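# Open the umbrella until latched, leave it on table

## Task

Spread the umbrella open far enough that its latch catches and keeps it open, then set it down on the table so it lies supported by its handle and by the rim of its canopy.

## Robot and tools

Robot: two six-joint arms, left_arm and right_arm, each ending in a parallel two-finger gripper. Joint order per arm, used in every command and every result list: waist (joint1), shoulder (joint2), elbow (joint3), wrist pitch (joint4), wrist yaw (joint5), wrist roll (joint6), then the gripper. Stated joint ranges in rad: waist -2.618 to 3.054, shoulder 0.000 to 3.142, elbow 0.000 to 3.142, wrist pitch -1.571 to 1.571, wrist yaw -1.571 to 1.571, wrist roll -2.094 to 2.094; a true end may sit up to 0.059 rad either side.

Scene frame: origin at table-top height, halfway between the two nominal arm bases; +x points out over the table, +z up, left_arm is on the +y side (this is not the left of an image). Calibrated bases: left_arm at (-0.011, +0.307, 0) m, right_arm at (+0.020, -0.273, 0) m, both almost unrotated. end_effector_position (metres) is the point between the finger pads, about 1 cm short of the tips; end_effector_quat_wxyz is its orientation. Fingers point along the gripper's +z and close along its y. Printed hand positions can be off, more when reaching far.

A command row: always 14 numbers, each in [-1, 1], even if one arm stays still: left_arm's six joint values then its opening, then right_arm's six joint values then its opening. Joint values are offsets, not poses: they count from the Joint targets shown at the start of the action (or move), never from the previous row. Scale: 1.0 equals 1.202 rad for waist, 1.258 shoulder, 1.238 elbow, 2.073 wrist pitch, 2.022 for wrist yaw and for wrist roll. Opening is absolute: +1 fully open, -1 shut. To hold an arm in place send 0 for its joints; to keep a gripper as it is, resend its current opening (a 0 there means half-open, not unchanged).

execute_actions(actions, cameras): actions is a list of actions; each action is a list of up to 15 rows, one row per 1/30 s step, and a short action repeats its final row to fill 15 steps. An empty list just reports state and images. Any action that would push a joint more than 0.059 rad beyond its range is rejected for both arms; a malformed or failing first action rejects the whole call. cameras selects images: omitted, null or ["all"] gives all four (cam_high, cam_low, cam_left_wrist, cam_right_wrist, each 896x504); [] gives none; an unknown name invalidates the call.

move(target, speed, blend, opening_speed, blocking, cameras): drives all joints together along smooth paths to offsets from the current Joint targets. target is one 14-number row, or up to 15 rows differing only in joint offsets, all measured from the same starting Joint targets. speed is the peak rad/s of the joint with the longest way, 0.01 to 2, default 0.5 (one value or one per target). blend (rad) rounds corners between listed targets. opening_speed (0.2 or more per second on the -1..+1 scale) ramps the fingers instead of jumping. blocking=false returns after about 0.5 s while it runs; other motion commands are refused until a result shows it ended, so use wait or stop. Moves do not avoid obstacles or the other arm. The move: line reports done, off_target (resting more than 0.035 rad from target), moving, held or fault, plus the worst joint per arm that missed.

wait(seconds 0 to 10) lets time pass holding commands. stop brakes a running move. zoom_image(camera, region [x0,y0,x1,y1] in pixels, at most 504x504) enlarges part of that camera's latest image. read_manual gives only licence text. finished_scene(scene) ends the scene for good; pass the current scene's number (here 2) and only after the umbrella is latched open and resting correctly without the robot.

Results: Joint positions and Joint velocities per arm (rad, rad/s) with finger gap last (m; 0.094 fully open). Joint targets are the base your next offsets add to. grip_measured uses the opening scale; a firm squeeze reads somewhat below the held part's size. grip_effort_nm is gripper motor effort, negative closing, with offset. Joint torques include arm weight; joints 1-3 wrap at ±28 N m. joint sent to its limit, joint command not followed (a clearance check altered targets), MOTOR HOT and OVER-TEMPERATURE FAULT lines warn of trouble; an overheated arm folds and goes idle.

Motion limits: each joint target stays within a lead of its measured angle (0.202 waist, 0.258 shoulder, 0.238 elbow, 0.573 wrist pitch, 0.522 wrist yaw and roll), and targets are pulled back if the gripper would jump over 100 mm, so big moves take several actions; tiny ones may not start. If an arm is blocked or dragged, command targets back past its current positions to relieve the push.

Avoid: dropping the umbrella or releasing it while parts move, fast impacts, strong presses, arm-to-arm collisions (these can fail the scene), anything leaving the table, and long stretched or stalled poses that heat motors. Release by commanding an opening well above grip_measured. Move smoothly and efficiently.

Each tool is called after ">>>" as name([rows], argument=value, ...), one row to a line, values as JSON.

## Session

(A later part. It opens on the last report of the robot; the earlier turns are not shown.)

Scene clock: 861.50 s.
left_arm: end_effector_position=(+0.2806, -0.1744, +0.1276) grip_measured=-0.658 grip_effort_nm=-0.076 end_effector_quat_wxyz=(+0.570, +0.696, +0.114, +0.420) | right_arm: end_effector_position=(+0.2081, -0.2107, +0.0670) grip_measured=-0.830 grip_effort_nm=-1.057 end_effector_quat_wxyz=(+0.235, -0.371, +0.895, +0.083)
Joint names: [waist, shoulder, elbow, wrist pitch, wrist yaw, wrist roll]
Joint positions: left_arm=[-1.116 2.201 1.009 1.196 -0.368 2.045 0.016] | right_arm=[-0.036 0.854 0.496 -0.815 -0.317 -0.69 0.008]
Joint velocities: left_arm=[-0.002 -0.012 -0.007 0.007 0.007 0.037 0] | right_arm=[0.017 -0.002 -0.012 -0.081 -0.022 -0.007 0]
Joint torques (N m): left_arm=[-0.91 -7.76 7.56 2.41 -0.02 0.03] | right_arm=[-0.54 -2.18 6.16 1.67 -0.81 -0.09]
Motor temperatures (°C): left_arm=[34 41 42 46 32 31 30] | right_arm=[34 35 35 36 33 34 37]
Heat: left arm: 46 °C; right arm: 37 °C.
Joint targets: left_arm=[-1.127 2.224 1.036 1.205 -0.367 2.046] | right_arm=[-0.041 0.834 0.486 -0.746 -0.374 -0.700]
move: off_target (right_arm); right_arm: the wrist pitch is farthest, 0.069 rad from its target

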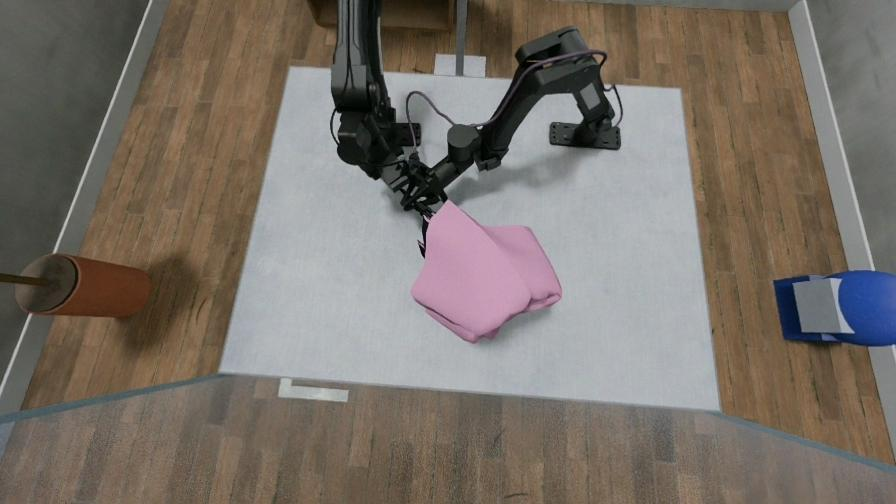

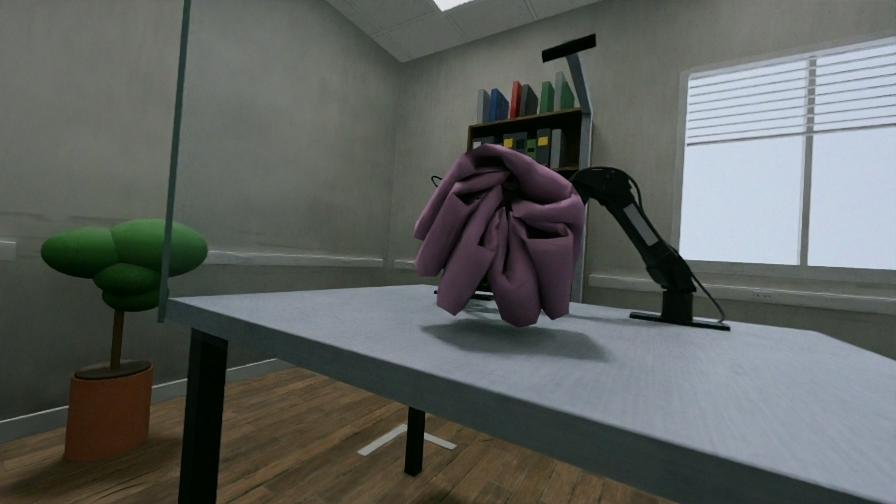

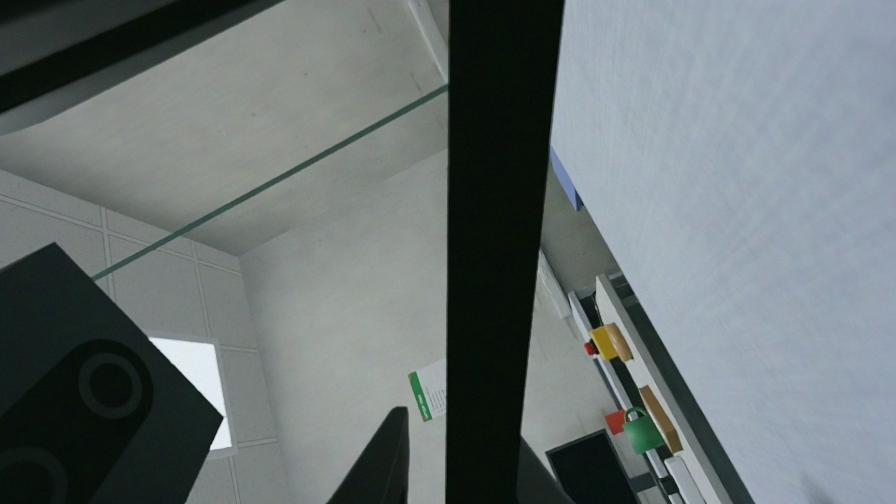

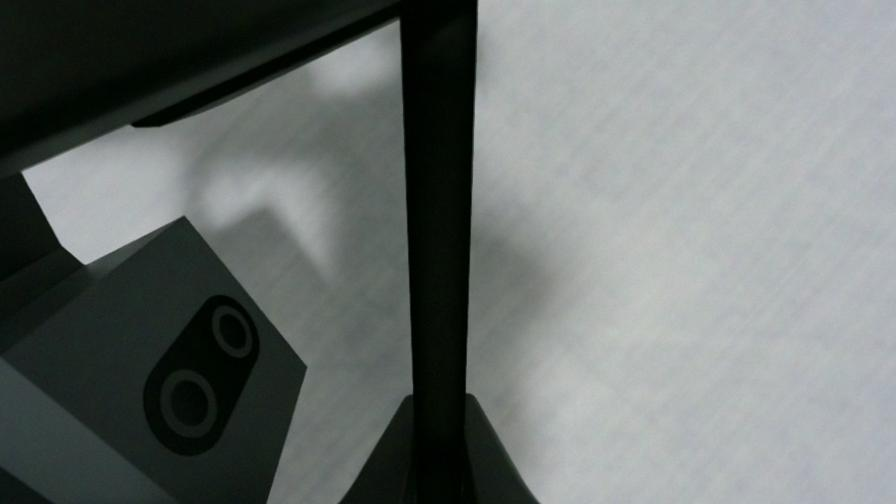

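>>> move(target=[0,-0.0636,0.0048,-0.0458,0,0,-0.66,0,-0.0072,0.0856,-0.0531,0,0,-0.93], speed=0.1, cameras=["cam_left_wrist", "cam_low"])

Scene clock: 884.43 s.
left_arm: end_effector_position=(+0.2790, -0.1765, +0.1290) grip_measured=-0.658 grip_effort_nm=-0.085 end_effector_quat_wxyz=(+0.559, +0.709, +0.110, +0.416) | right_arm: end_effector_position=(+0.2040, -0.2106, +0.0785) grip_measured=-0.830 grip_effort_nm=-1.057 end_effector_quat_wxyz=(+0.228, -0.370, +0.896, +0.087)
Joint names: [waist, shoulder, elbow, wrist pitch, wrist yaw, wrist roll]
Joint positions: left_arm=[-1.12 2.172 1.016 1.125 -0.368 2.046 0.016] | right_arm=[-0.036 0.845 0.544 -0.888 -0.319 -0.691 0.008]
Joint velocities: left_arm=[0.002 -0.012 -0.002 -0.022 -0.095 -0.037 -0.001] | right_arm=[0.002 -0.002 -0.002 -0.007 0.066 -0.022 0]
Joint torques (N m): left_arm=[-0.54 -11.52 7.66 2.16 -0.03 0.04] | right_arm=[-0.49 -2.14 11.33 1.31 -0.8 -0.07]
Motor temperatures (°C): left_arm=[34 41 41 47 32 31 30] | right_arm=[34 35 36 37 34 34 37]
Heat: left arm: 47 °C; right arm: 37 °C.
Joint targets: left_arm=[-1.127 2.144 1.042 1.110 -0.367 2.046] | right_arm=[-0.041 0.825 0.593 -0.855 -0.374 -0.699]
move: off_target (right_arm); right_arm: the wrist yaw is farthest, 0.055 rad from its target
Images, in order (width x height): cam_low 896x504, cam_left_wrist 896x504.

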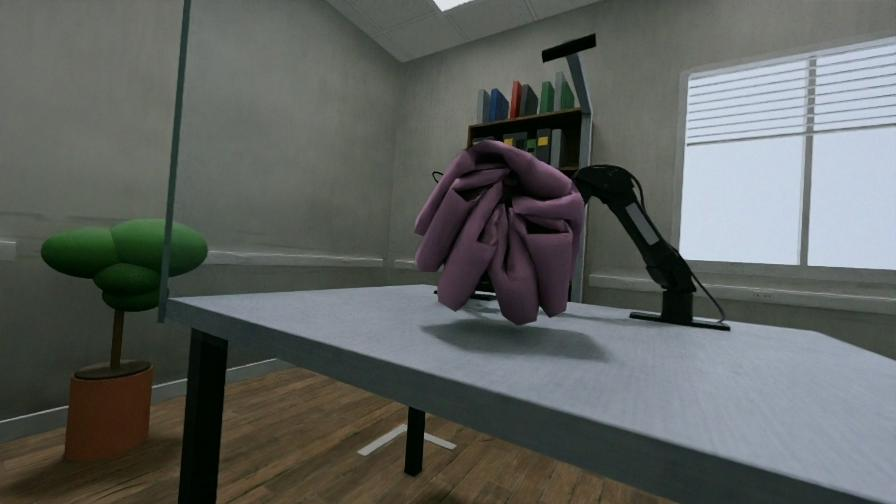

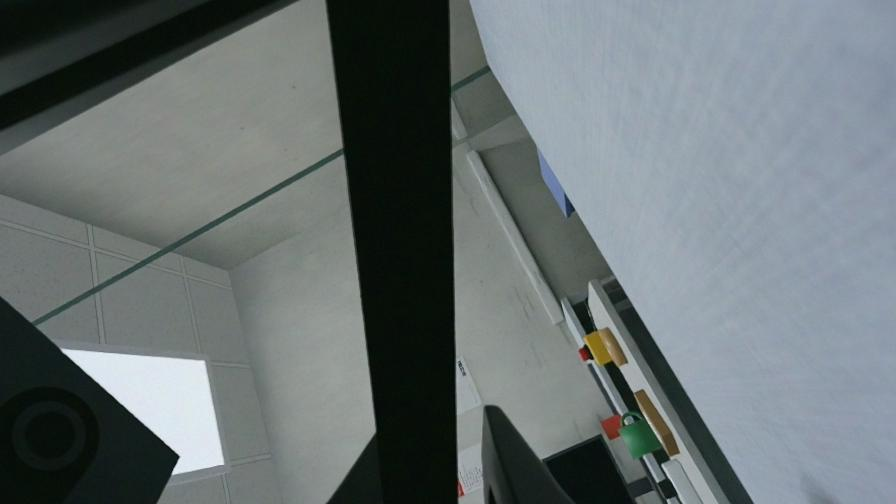

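>>> move(target=[0,-0.0286,0,0,0,0,-0.66,0,0,0,0,0,0,-0.93], speed=0.1, cameras=["cam_left_wrist"])

Scene clock: 890.40 s.
left_arm: end_effector_position=(+0.2789, -0.1759, +0.1405) grip_measured=-0.658 grip_effort_nm=-0.095 end_effector_quat_wxyz=(+0.563, +0.705, +0.111, +0.418) | right_arm: end_effector_position=(+0.2045, -0.2097, +0.0798) grip_measured=-0.830 grip_effort_nm=-1.062 end_effector_quat_wxyz=(+0.229, -0.371, +0.896, +0.089)
Joint names: [waist, shoulder, elbow, wrist pitch, wrist yaw, wrist roll]
Joint positions: left_arm=[-1.12 2.143 1.016 1.108 -0.369 2.046 0.016] | right_arm=[-0.036 0.845 0.547 -0.889 -0.324 -0.691 0.008]
Joint velocities: left_arm=[0.017 0.002 0.022 -0.007 0.022 -0.051 0] | right_arm=[-0.002 -0.017 -0.007 -0.037 0.051 -0.037 0]
Joint torques (N m): left_arm=[-0.53 -12 7.8 2.34 -0.01 0.04] | right_arm=[-0.54 -2.15 10.99 1.32 -0.74 -0.09]
Motor temperatures (°C): left_arm=[34 43 42 47 32 31 30] | right_arm=[34 35 36 37 34 34 37]
Heat: left arm: 47 °C; right arm: 37 °C.
Joint targets: left_arm=[-1.127 2.108 1.042 1.110 -0.367 2.046] | right_arm=[-0.041 0.825 0.593 -0.856 -0.374 -0.699]
move: off_target (right_arm); right_arm: the wrist yaw is farthest, 0.050 rad from its target
Images, in order (width x height): cam_left_wrist 896x504.

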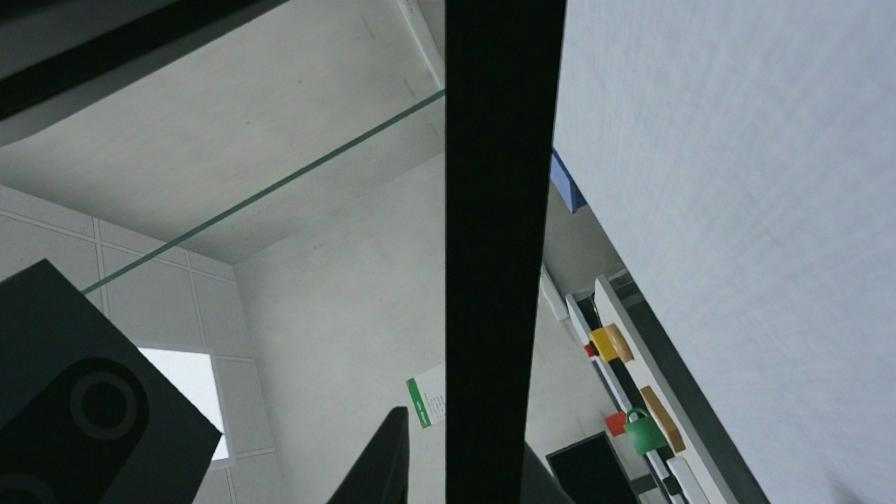

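>>> move(target=[0.0827,-0.0674,-0.0412,-0.0273,0.0452,0,-0.66,0,0,0,0,0,0,-0.93], speed=0.08)

Scene clock: 908.37 s.
left_arm: end_effector_position=(+0.2986, -0.1615, +0.1607) grip_measured=-0.658 grip_effort_nm=-0.085 end_effector_quat_wxyz=(+0.568, +0.710, +0.098, +0.406) | right_arm: end_effector_position=(+0.2133, -0.2056, +0.0886) grip_measured=-0.830 grip_effort_nm=-1.062 end_effector_quat_wxyz=(+0.254, -0.374, +0.887, +0.091)
Joint names: [waist, shoulder, elbow, wrist pitch, wrist yaw, wrist roll]
Joint positions: left_arm=[-1.043 2.061 1.002 1.032 -0.256 2.047 0.016] | right_arm=[-0.036 0.84 0.559 -0.858 -0.346 -0.691 0.008]
Joint velocities: left_arm=[-0.012 -0.022 -0.007 0.022 -0.11 -0.037 0.002] | right_arm=[0.007 -0.012 0.002 0.007 0.066 0.022 0]
Joint torques (N m): left_arm=[1.37 -11.85 5.2 2.57 -0.23 0.04] | right_arm=[-0.49 -1.73 9.99 1.09 -0.5 -0.08]
Motor temperatures (°C): left_arm=[34 45 42 48 32 31 30] | right_arm=[34 35 38 37 34 34 37]
Heat: left arm: 48 °C; right arm: 38 °C.
Joint targets: left_arm=[-1.028 2.023 0.991 1.054 -0.276 2.046] | right_arm=[-0.041 0.824 0.592 -0.856 -0.374 -0.700]
move: off_target (left_arm); left_arm: the shoulder is farthest, 0.037 rad from its target

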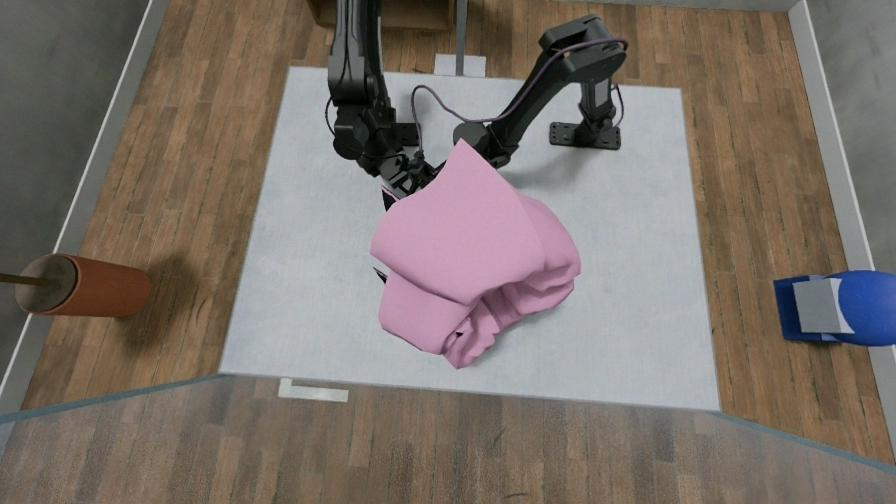

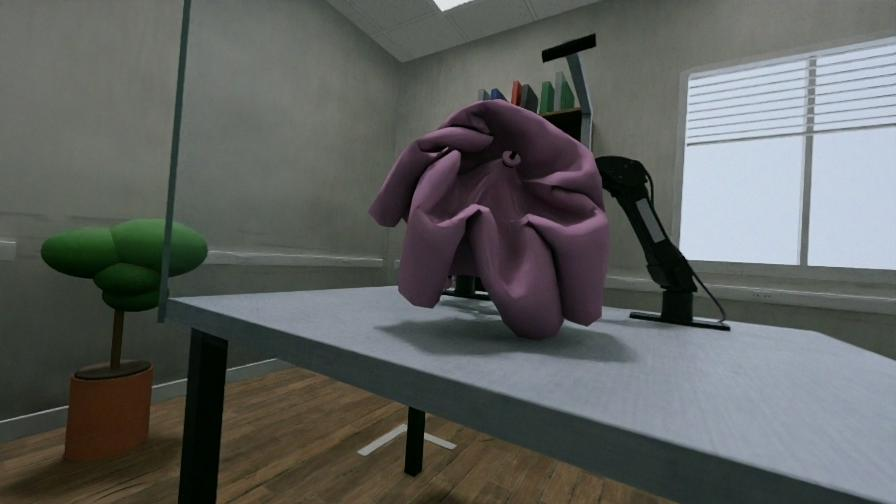

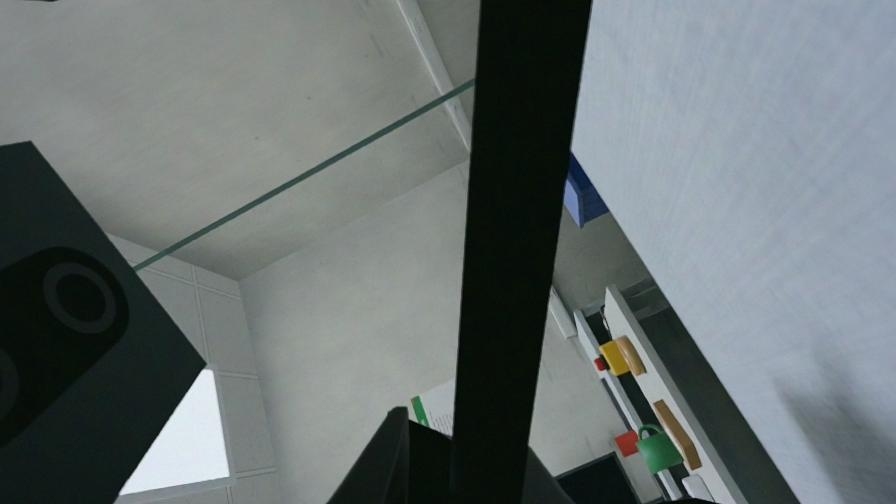

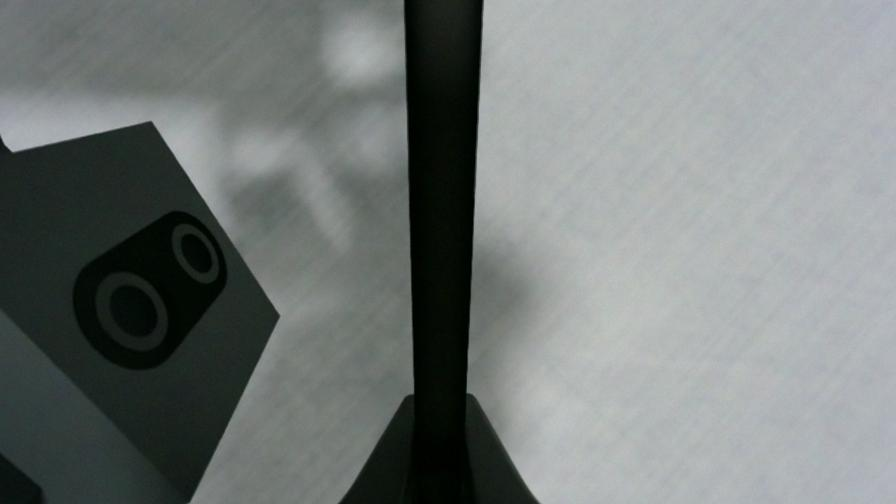

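>>> move(target=[0.0764,-0.0610,-0.0170,-0.0270,0.0453,0.01,-0.66,0,0,0,0,0,0,-0.93], speed=0.08)

Scene clock: 918.70 s.
left_arm: end_effector_position=(+0.3136, -0.1447, +0.1783) grip_measured=-0.658 grip_effort_nm=-0.076 end_effector_quat_wxyz=(+0.572, +0.713, +0.079, +0.398) | right_arm: end_effector_position=(+0.2175, -0.2035, +0.0915) grip_measured=-0.830 grip_effort_nm=-1.062 end_effector_quat_wxyz=(+0.265, -0.376, +0.883, +0.093)
Joint names: [waist, shoulder, elbow, wrist pitch, wrist yaw, wrist roll]
Joint positions: left_arm=[-0.968 1.987 0.981 0.977 -0.142 2.065 0.016] | right_arm=[-0.036 0.84 0.559 -0.837 -0.359 -0.691 0.008]
Joint velocities: left_arm=[0.002 -0.007 -0.002 0.007 -0.007 -0.007 0] | right_arm=[-0.012 0.007 -0.007 -0.007 -0.037 0.051 -0.001]
Joint torques (N m): left_arm=[2.85 -11.71 5.42 2.59 -0.46 0.04] | right_arm=[-0.47 -1.76 10.02 0.93 -0.36 -0.07]
Motor temperatures (°C): left_arm=[34 45 41 49 32 31 30] | right_arm=[34 35 38 37 34 34 37]
Heat: left arm: 49 °C; right arm: 38 °C.
Joint targets: left_arm=[-0.936 1.947 0.970 0.998 -0.184 2.066] | right_arm=[-0.041 0.824 0.592 -0.855 -0.374 -0.700]
move: off_target (left_arm); left_arm: the wrist yaw is farthest, 0.043 rad from its target

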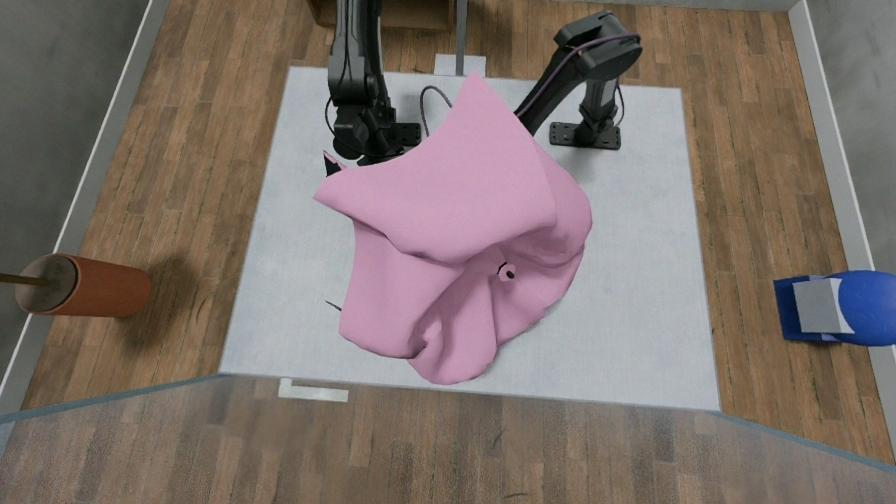

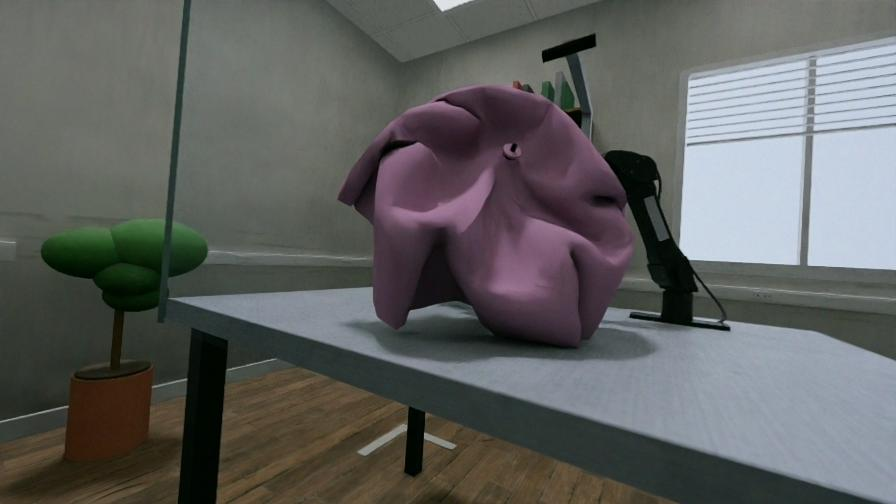

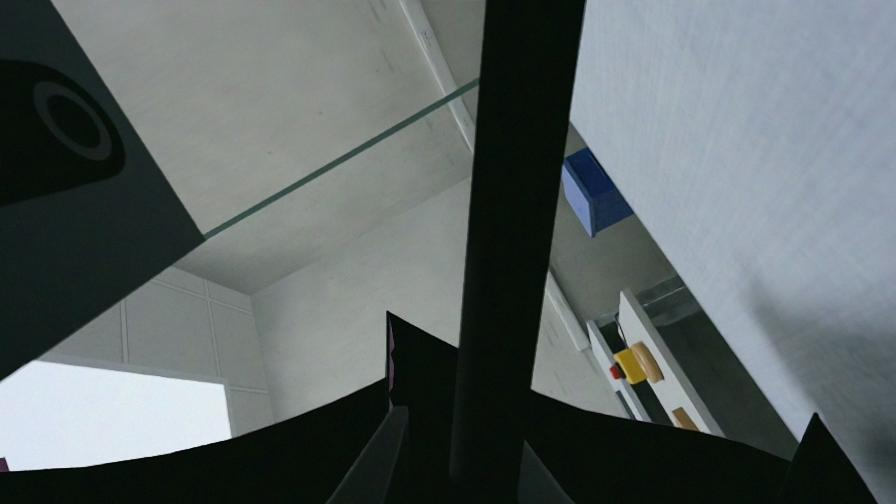

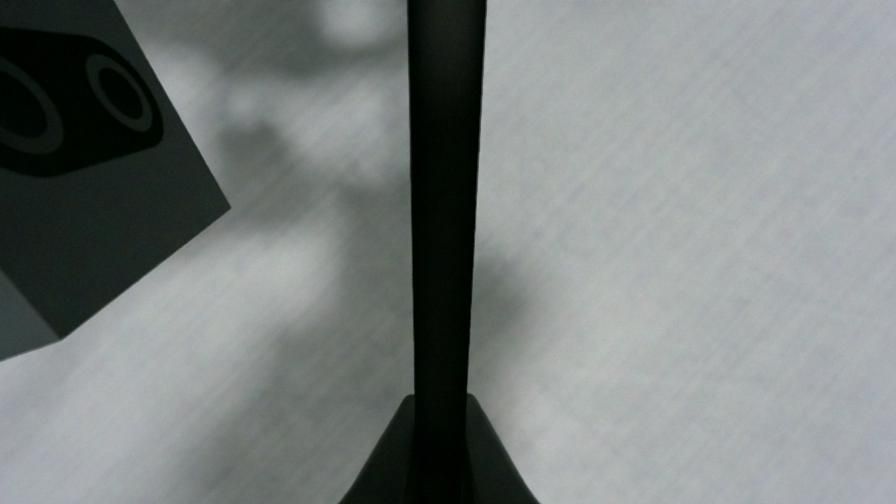

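>>> move(target=[0.0784,-0.0529,0.0048,-0.0318,0.0465,0.005,-0.66,0,0,0,0,0,0,-0.93], speed=0.08)

Scene clock: 925.53 s.
left_arm: end_effector_position=(+0.3224, -0.1334, +0.1950) grip_measured=-0.658 grip_effort_nm=-0.085 end_effector_quat_wxyz=(+0.581, +0.718, +0.048, +0.380) | right_arm: end_effector_position=(+0.2270, -0.1980, +0.1021) grip_measured=-0.830 grip_effort_nm=-1.062 end_effector_quat_wxyz=(+0.291, -0.380, +0.872, +0.099)
Joint names: [waist, shoulder, elbow, wrist pitch, wrist yaw, wrist roll]
Joint positions: left_arm=[-0.898 1.922 0.981 0.905 0.002 2.084 0.016] | right_arm=[-0.036 0.84 0.572 -0.801 -0.39 -0.689 0.008]
Joint velocities: left_arm=[0.012 -0.022 -0.017 -0.051 0.066 -0.066 0.001] | right_arm=[0.007 0.007 0.007 -0.007 -0.037 -0.022 -0.001]
Joint torques (N m): left_arm=[4.94 -11.58 6.12 2.65 -0.92 -0.04] | right_arm=[-0.47 -1.83 8.88 0.68 -0.03 -0.08]
Motor temperatures (°C): left_arm=[34 45 41 50 32 31 30] | right_arm=[34 35 38 36 33 34 37]
Heat: left arm: 50 °C; right arm: 38 °C.
Joint targets: left_arm=[-0.842 1.880 0.976 0.932 -0.090 2.076] | right_arm=[-0.041 0.824 0.593 -0.856 -0.375 -0.699]
move: off_target (left_arm, right_arm); left_arm: the wrist yaw is farthest, 0.092 rad from its target; right_arm: the wrist pitch is farthest, 0.054 rad from its target

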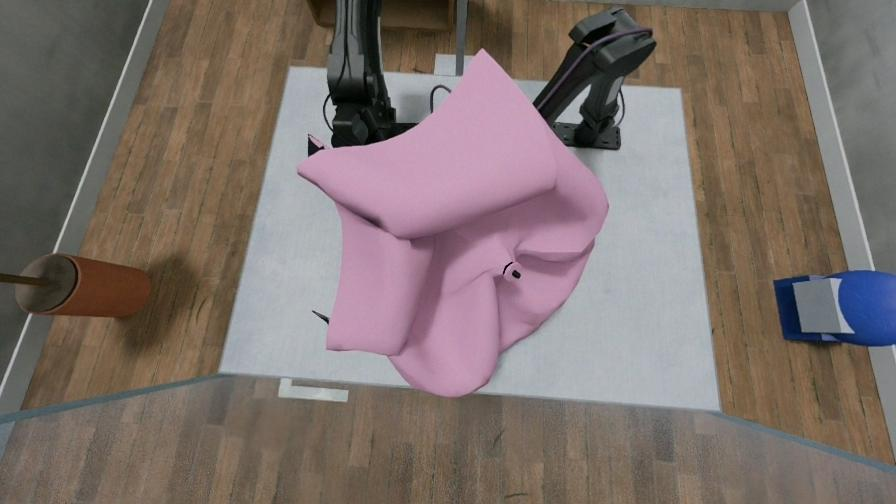

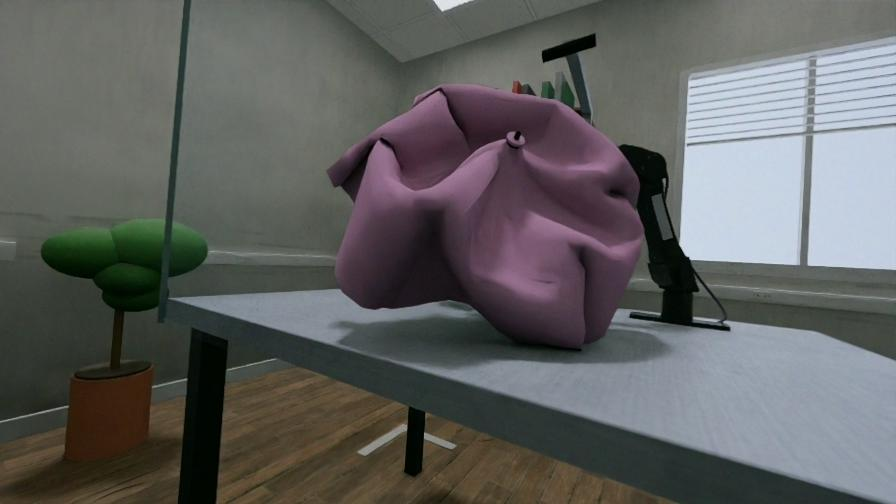

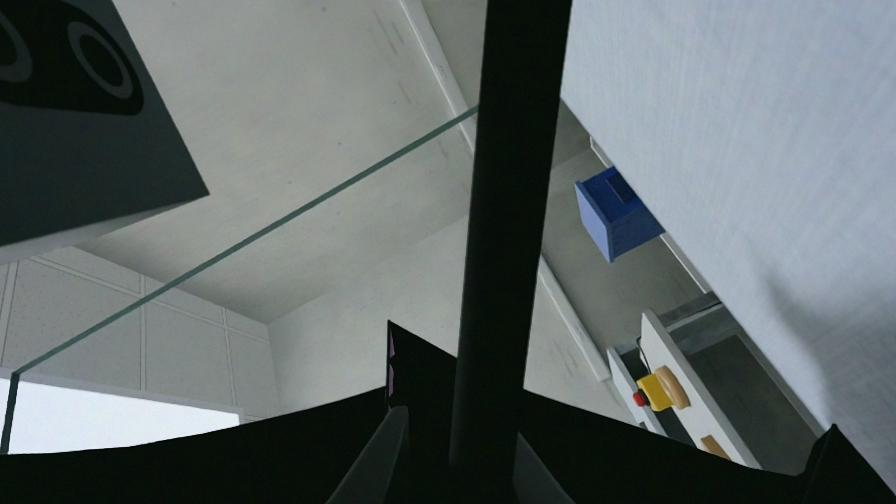

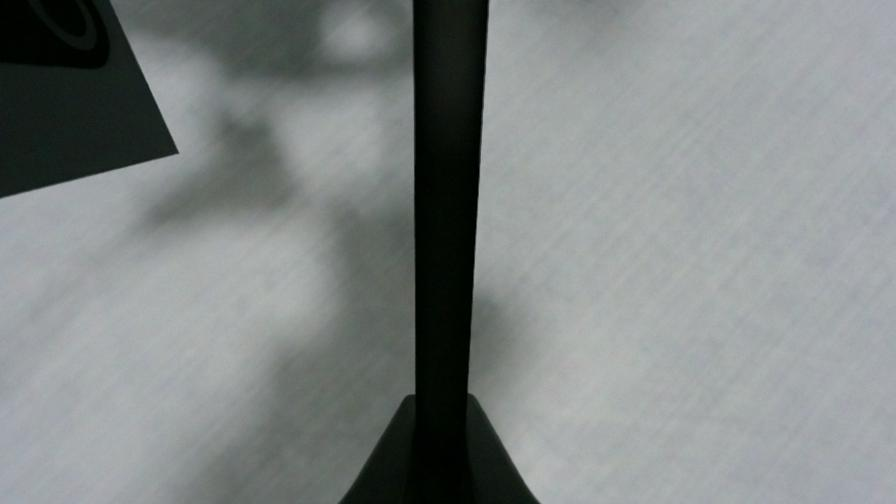

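>>> zoom_image(camera="cam_low", region=[300, 60, 700, 400])

>>> zoom_image(camera="cam_high", region=[230, 20, 680, 420])

>>> zoom_image(camera="cam_left_wrist", region=[230, 230, 730, 504])

Scaled by 1.260 from the camera's 896x504 image, which has a finer 1280x720 frame.

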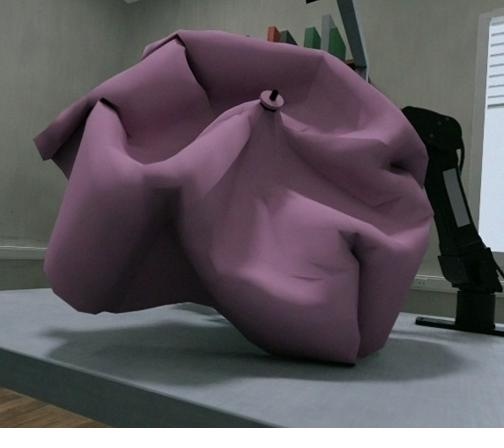

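Scaled by 1.120 from the camera's 896x504 image, which has a finer 1280x720 frame.

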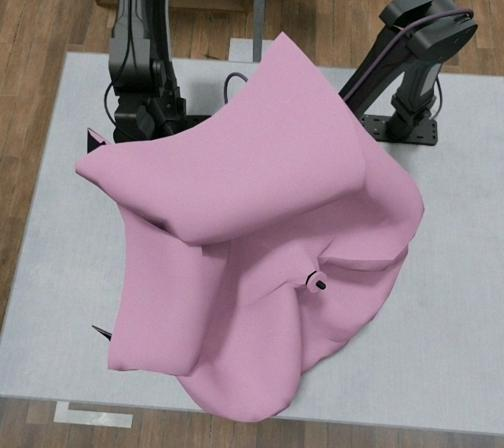

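Scaled by 1.008 from the camera's 896x504 image, which has a finer 1280x720 frame.

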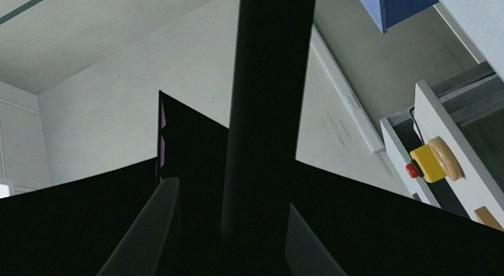

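>>> move(target=[0.0058,-0.0167,0.0073,-0.0029,-0.0880,0,-0.66,0,0,0,-0.0579,0.0247,0,-0.93], speed=0.15)

Scene clock: 947.60 s.
left_arm: end_effector_position=(+0.3291, -0.1258, +0.2049) grip_measured=-0.658 grip_effort_nm=-0.081 end_effector_quat_wxyz=(+0.573, +0.711, +0.069, +0.402) | right_arm: end_effector_position=(+0.2276, -0.1971, +0.1069) grip_measured=-0.830 grip_effort_nm=-1.067 end_effector_quat_wxyz=(+0.295, -0.379, +0.871, +0.101)
Joint names: [waist, shoulder, elbow, wrist pitch, wrist yaw, wrist roll]
Joint positions: left_arm=[-0.901 1.9 0.981 0.899 -0.065 2.084 0.016] | right_arm=[-0.036 0.837 0.586 -0.812 -0.395 -0.686 0.008]
Joint velocities: left_arm=[-0.012 -0.012 -0.007 -0.007 -0.066 -0.022 -0.001] | right_arm=[0.007 -0.017 0.012 -0.066 0.037 0.051 -0.001]
Joint torques (N m): left_arm=[5.83 -11.47 6.93 2.64 -2 -0.05] | right_arm=[-0.54 -1.61 7.54 -0.29 0.57 -0.12]
Motor temperatures (°C): left_arm=[35 43 40 50 33 31 30] | right_arm=[34 35 37 35 33 34 38]
Heat: left arm: 50 °C; right arm: 38 °C.
Joint targets: left_arm=[-0.835 1.859 0.985 0.926 -0.268 2.076] | right_arm=[-0.041 0.825 0.592 -0.976 -0.325 -0.700]
move: off_target (left_arm, right_arm); left_arm: the wrist yaw is farthest, 0.203 rad from its target; right_arm: the wrist pitch is farthest, 0.164 rad from its target

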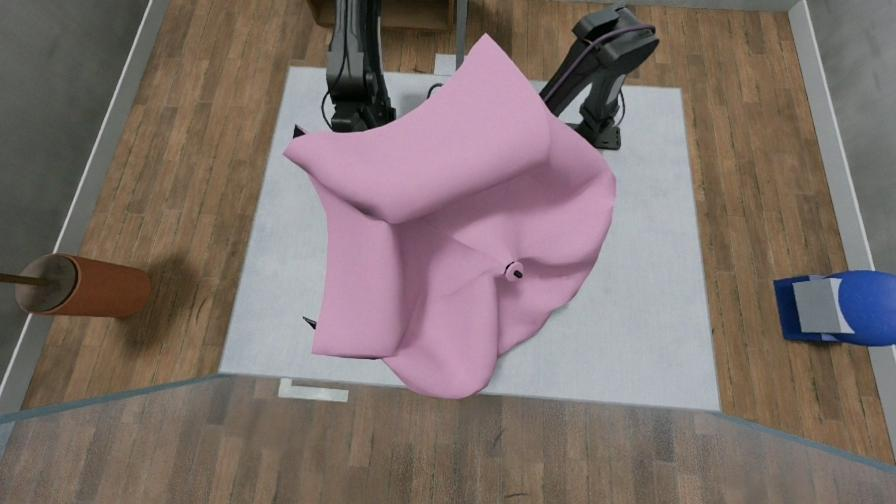

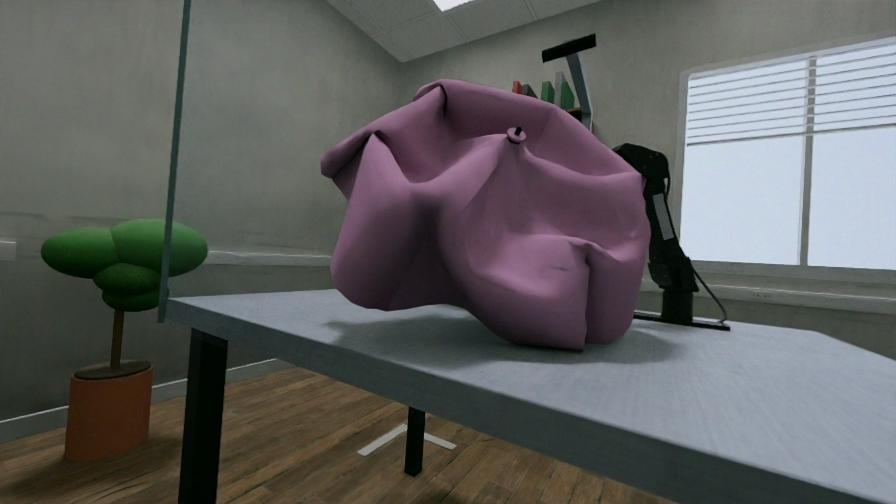

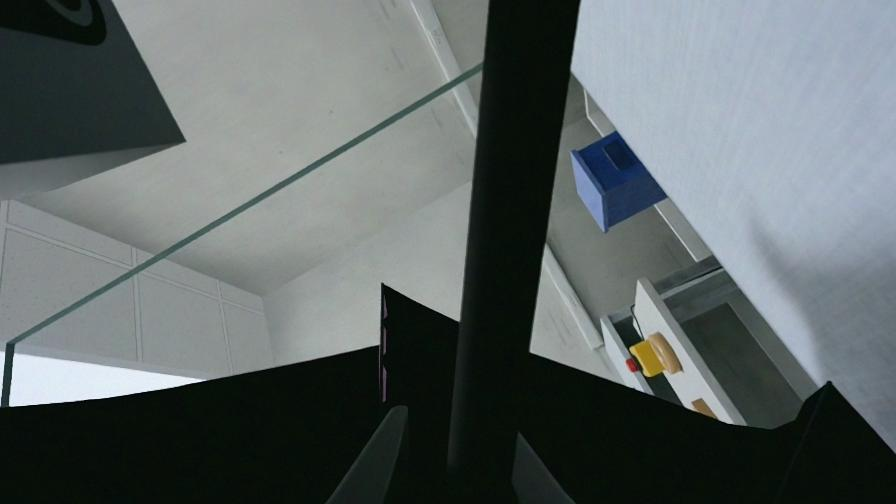

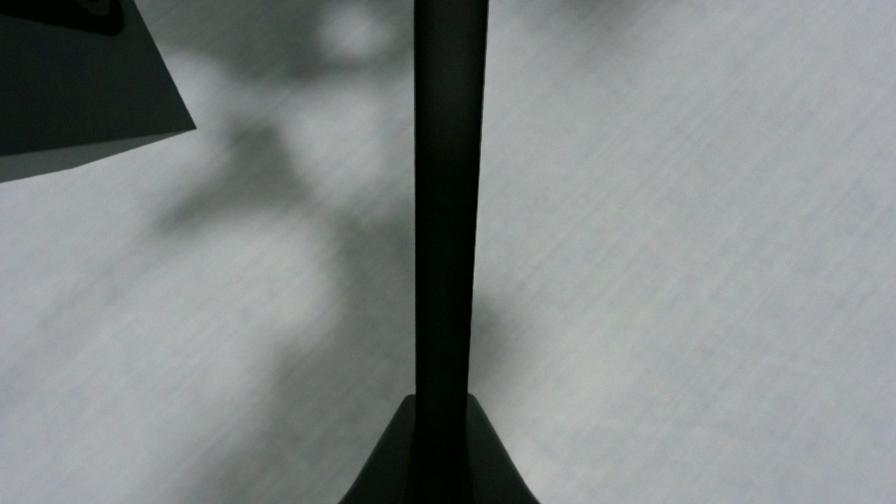

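>>> execute_actions(actions=[])

Scene clock: 962.10 s.
left_arm: end_effector_position=(+0.3292, -0.1257, +0.2052) grip_measured=-0.658 grip_effort_nm=-0.081 end_effector_quat_wxyz=(+0.573, +0.710, +0.070, +0.403) | right_arm: end_effector_position=(+0.2273, -0.1970, +0.1069) grip_measured=-0.830 grip_effort_nm=-1.067 end_effector_quat_wxyz=(+0.294, -0.379, +0.872, +0.101)
Joint names: [waist, shoulder, elbow, wrist pitch, wrist yaw, wrist roll]
Joint positions: left_arm=[-0.902 1.9 0.981 0.9 -0.068 2.084 0.016] | right_arm=[-0.036 0.837 0.586 -0.813 -0.396 -0.685 0.008]
Joint velocities: left_arm=[-0.017 0.002 -0.022 -0.007 -0.022 -0.007 0.001] | right_arm=[-0.002 -0.012 -0.002 -0.037 -0.051 0.022 -0.001]
Joint torques (N m): left_arm=[5.87 -11.48 6.9 2.62 -2 -0.06] | right_arm=[-0.49 -1.55 7.62 -0.29 0.59 -0.13]
Motor temperatures (°C): left_arm=[35 43 40 50 36 31 30] | right_arm=[34 35 36 35 33 34 38]
Heat: left arm: 50 °C; right arm: 38 °C.
Joint targets: left_arm=[-0.835 1.859 0.985 0.926 -0.268 2.076] | right_arm=[-0.041 0.824 0.592 -0.976 -0.325 -0.700]
Tool commands: left_gripper/opening=-0.66 right_gripper/opening=-0.93

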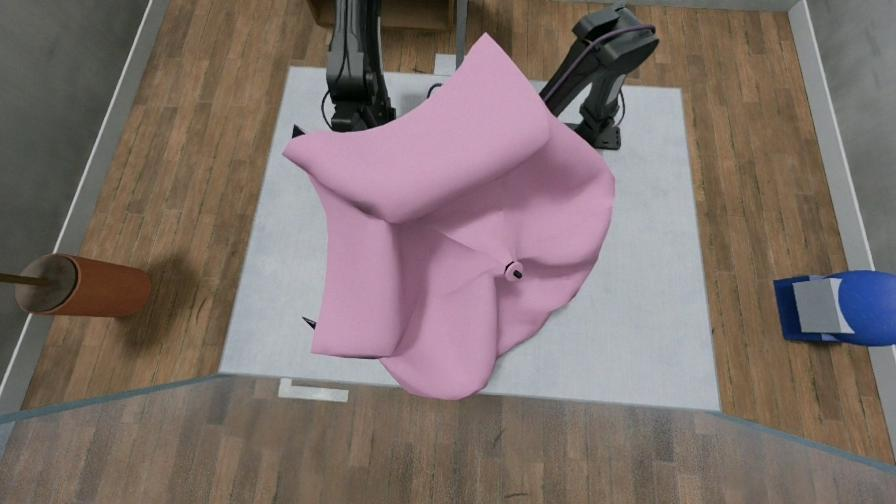

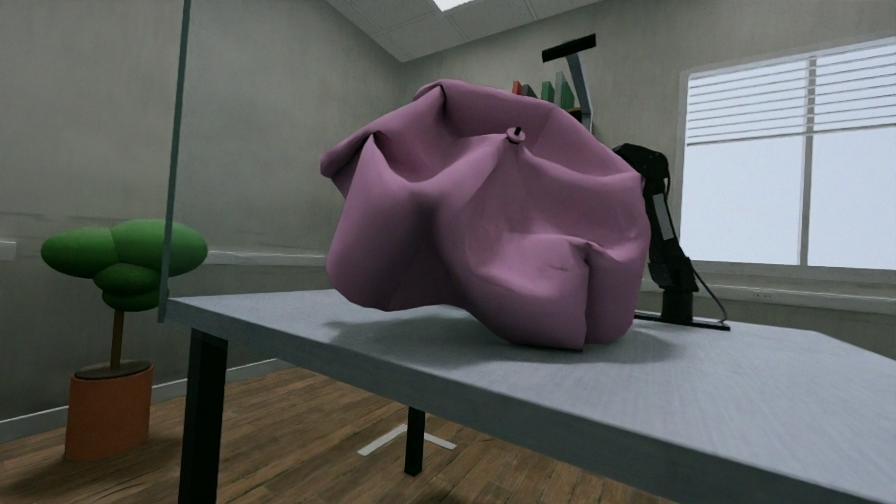

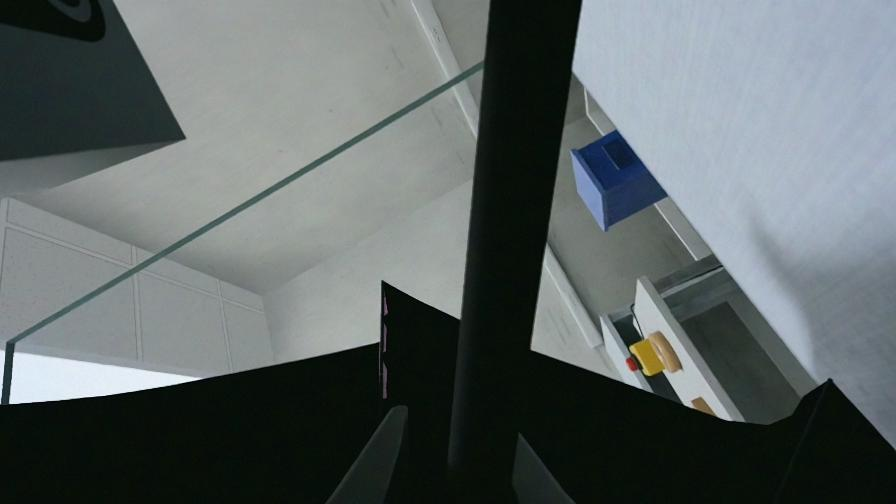

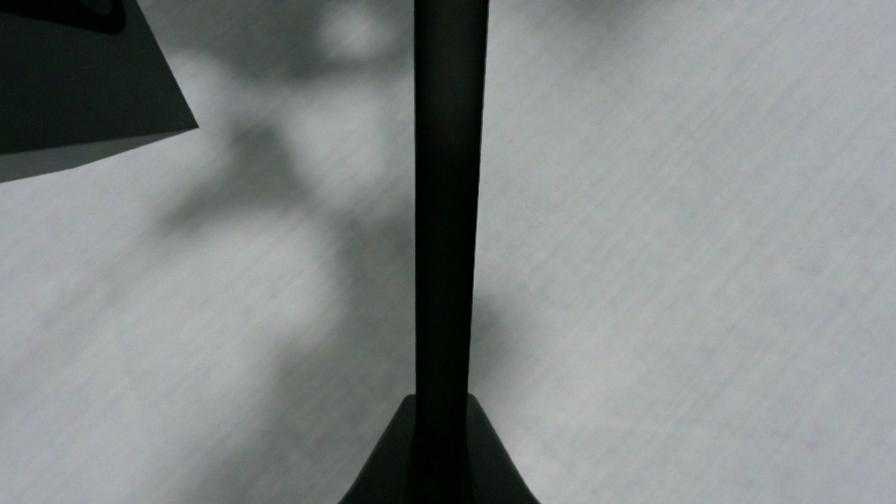

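>>> zoom_image(camera="cam_low", region=[300, 60, 740, 400])

>>> zoom_image(camera="cam_high", region=[260, 20, 660, 420])

Scaled by 1.145 from the camera's 896x504 image, which has a finer 1280x720 frame.

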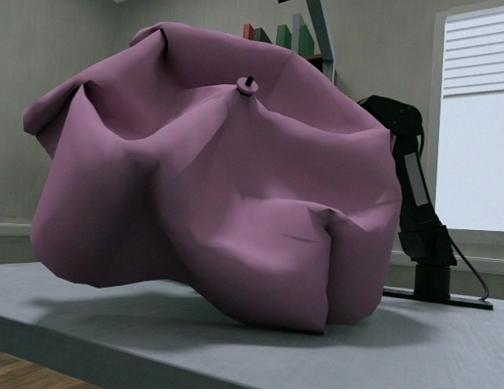

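Scaled by 1.260 from the camera's 896x504 image, which has a finer 1280x720 frame.

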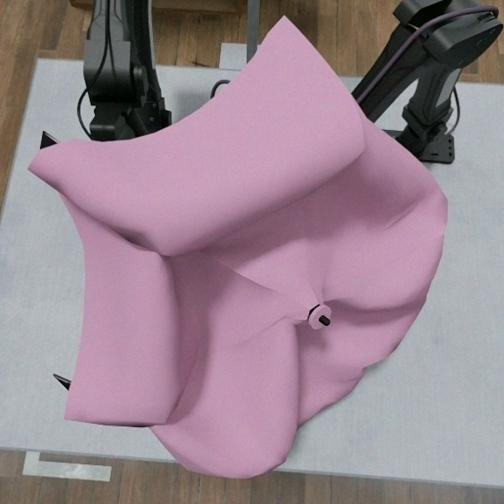

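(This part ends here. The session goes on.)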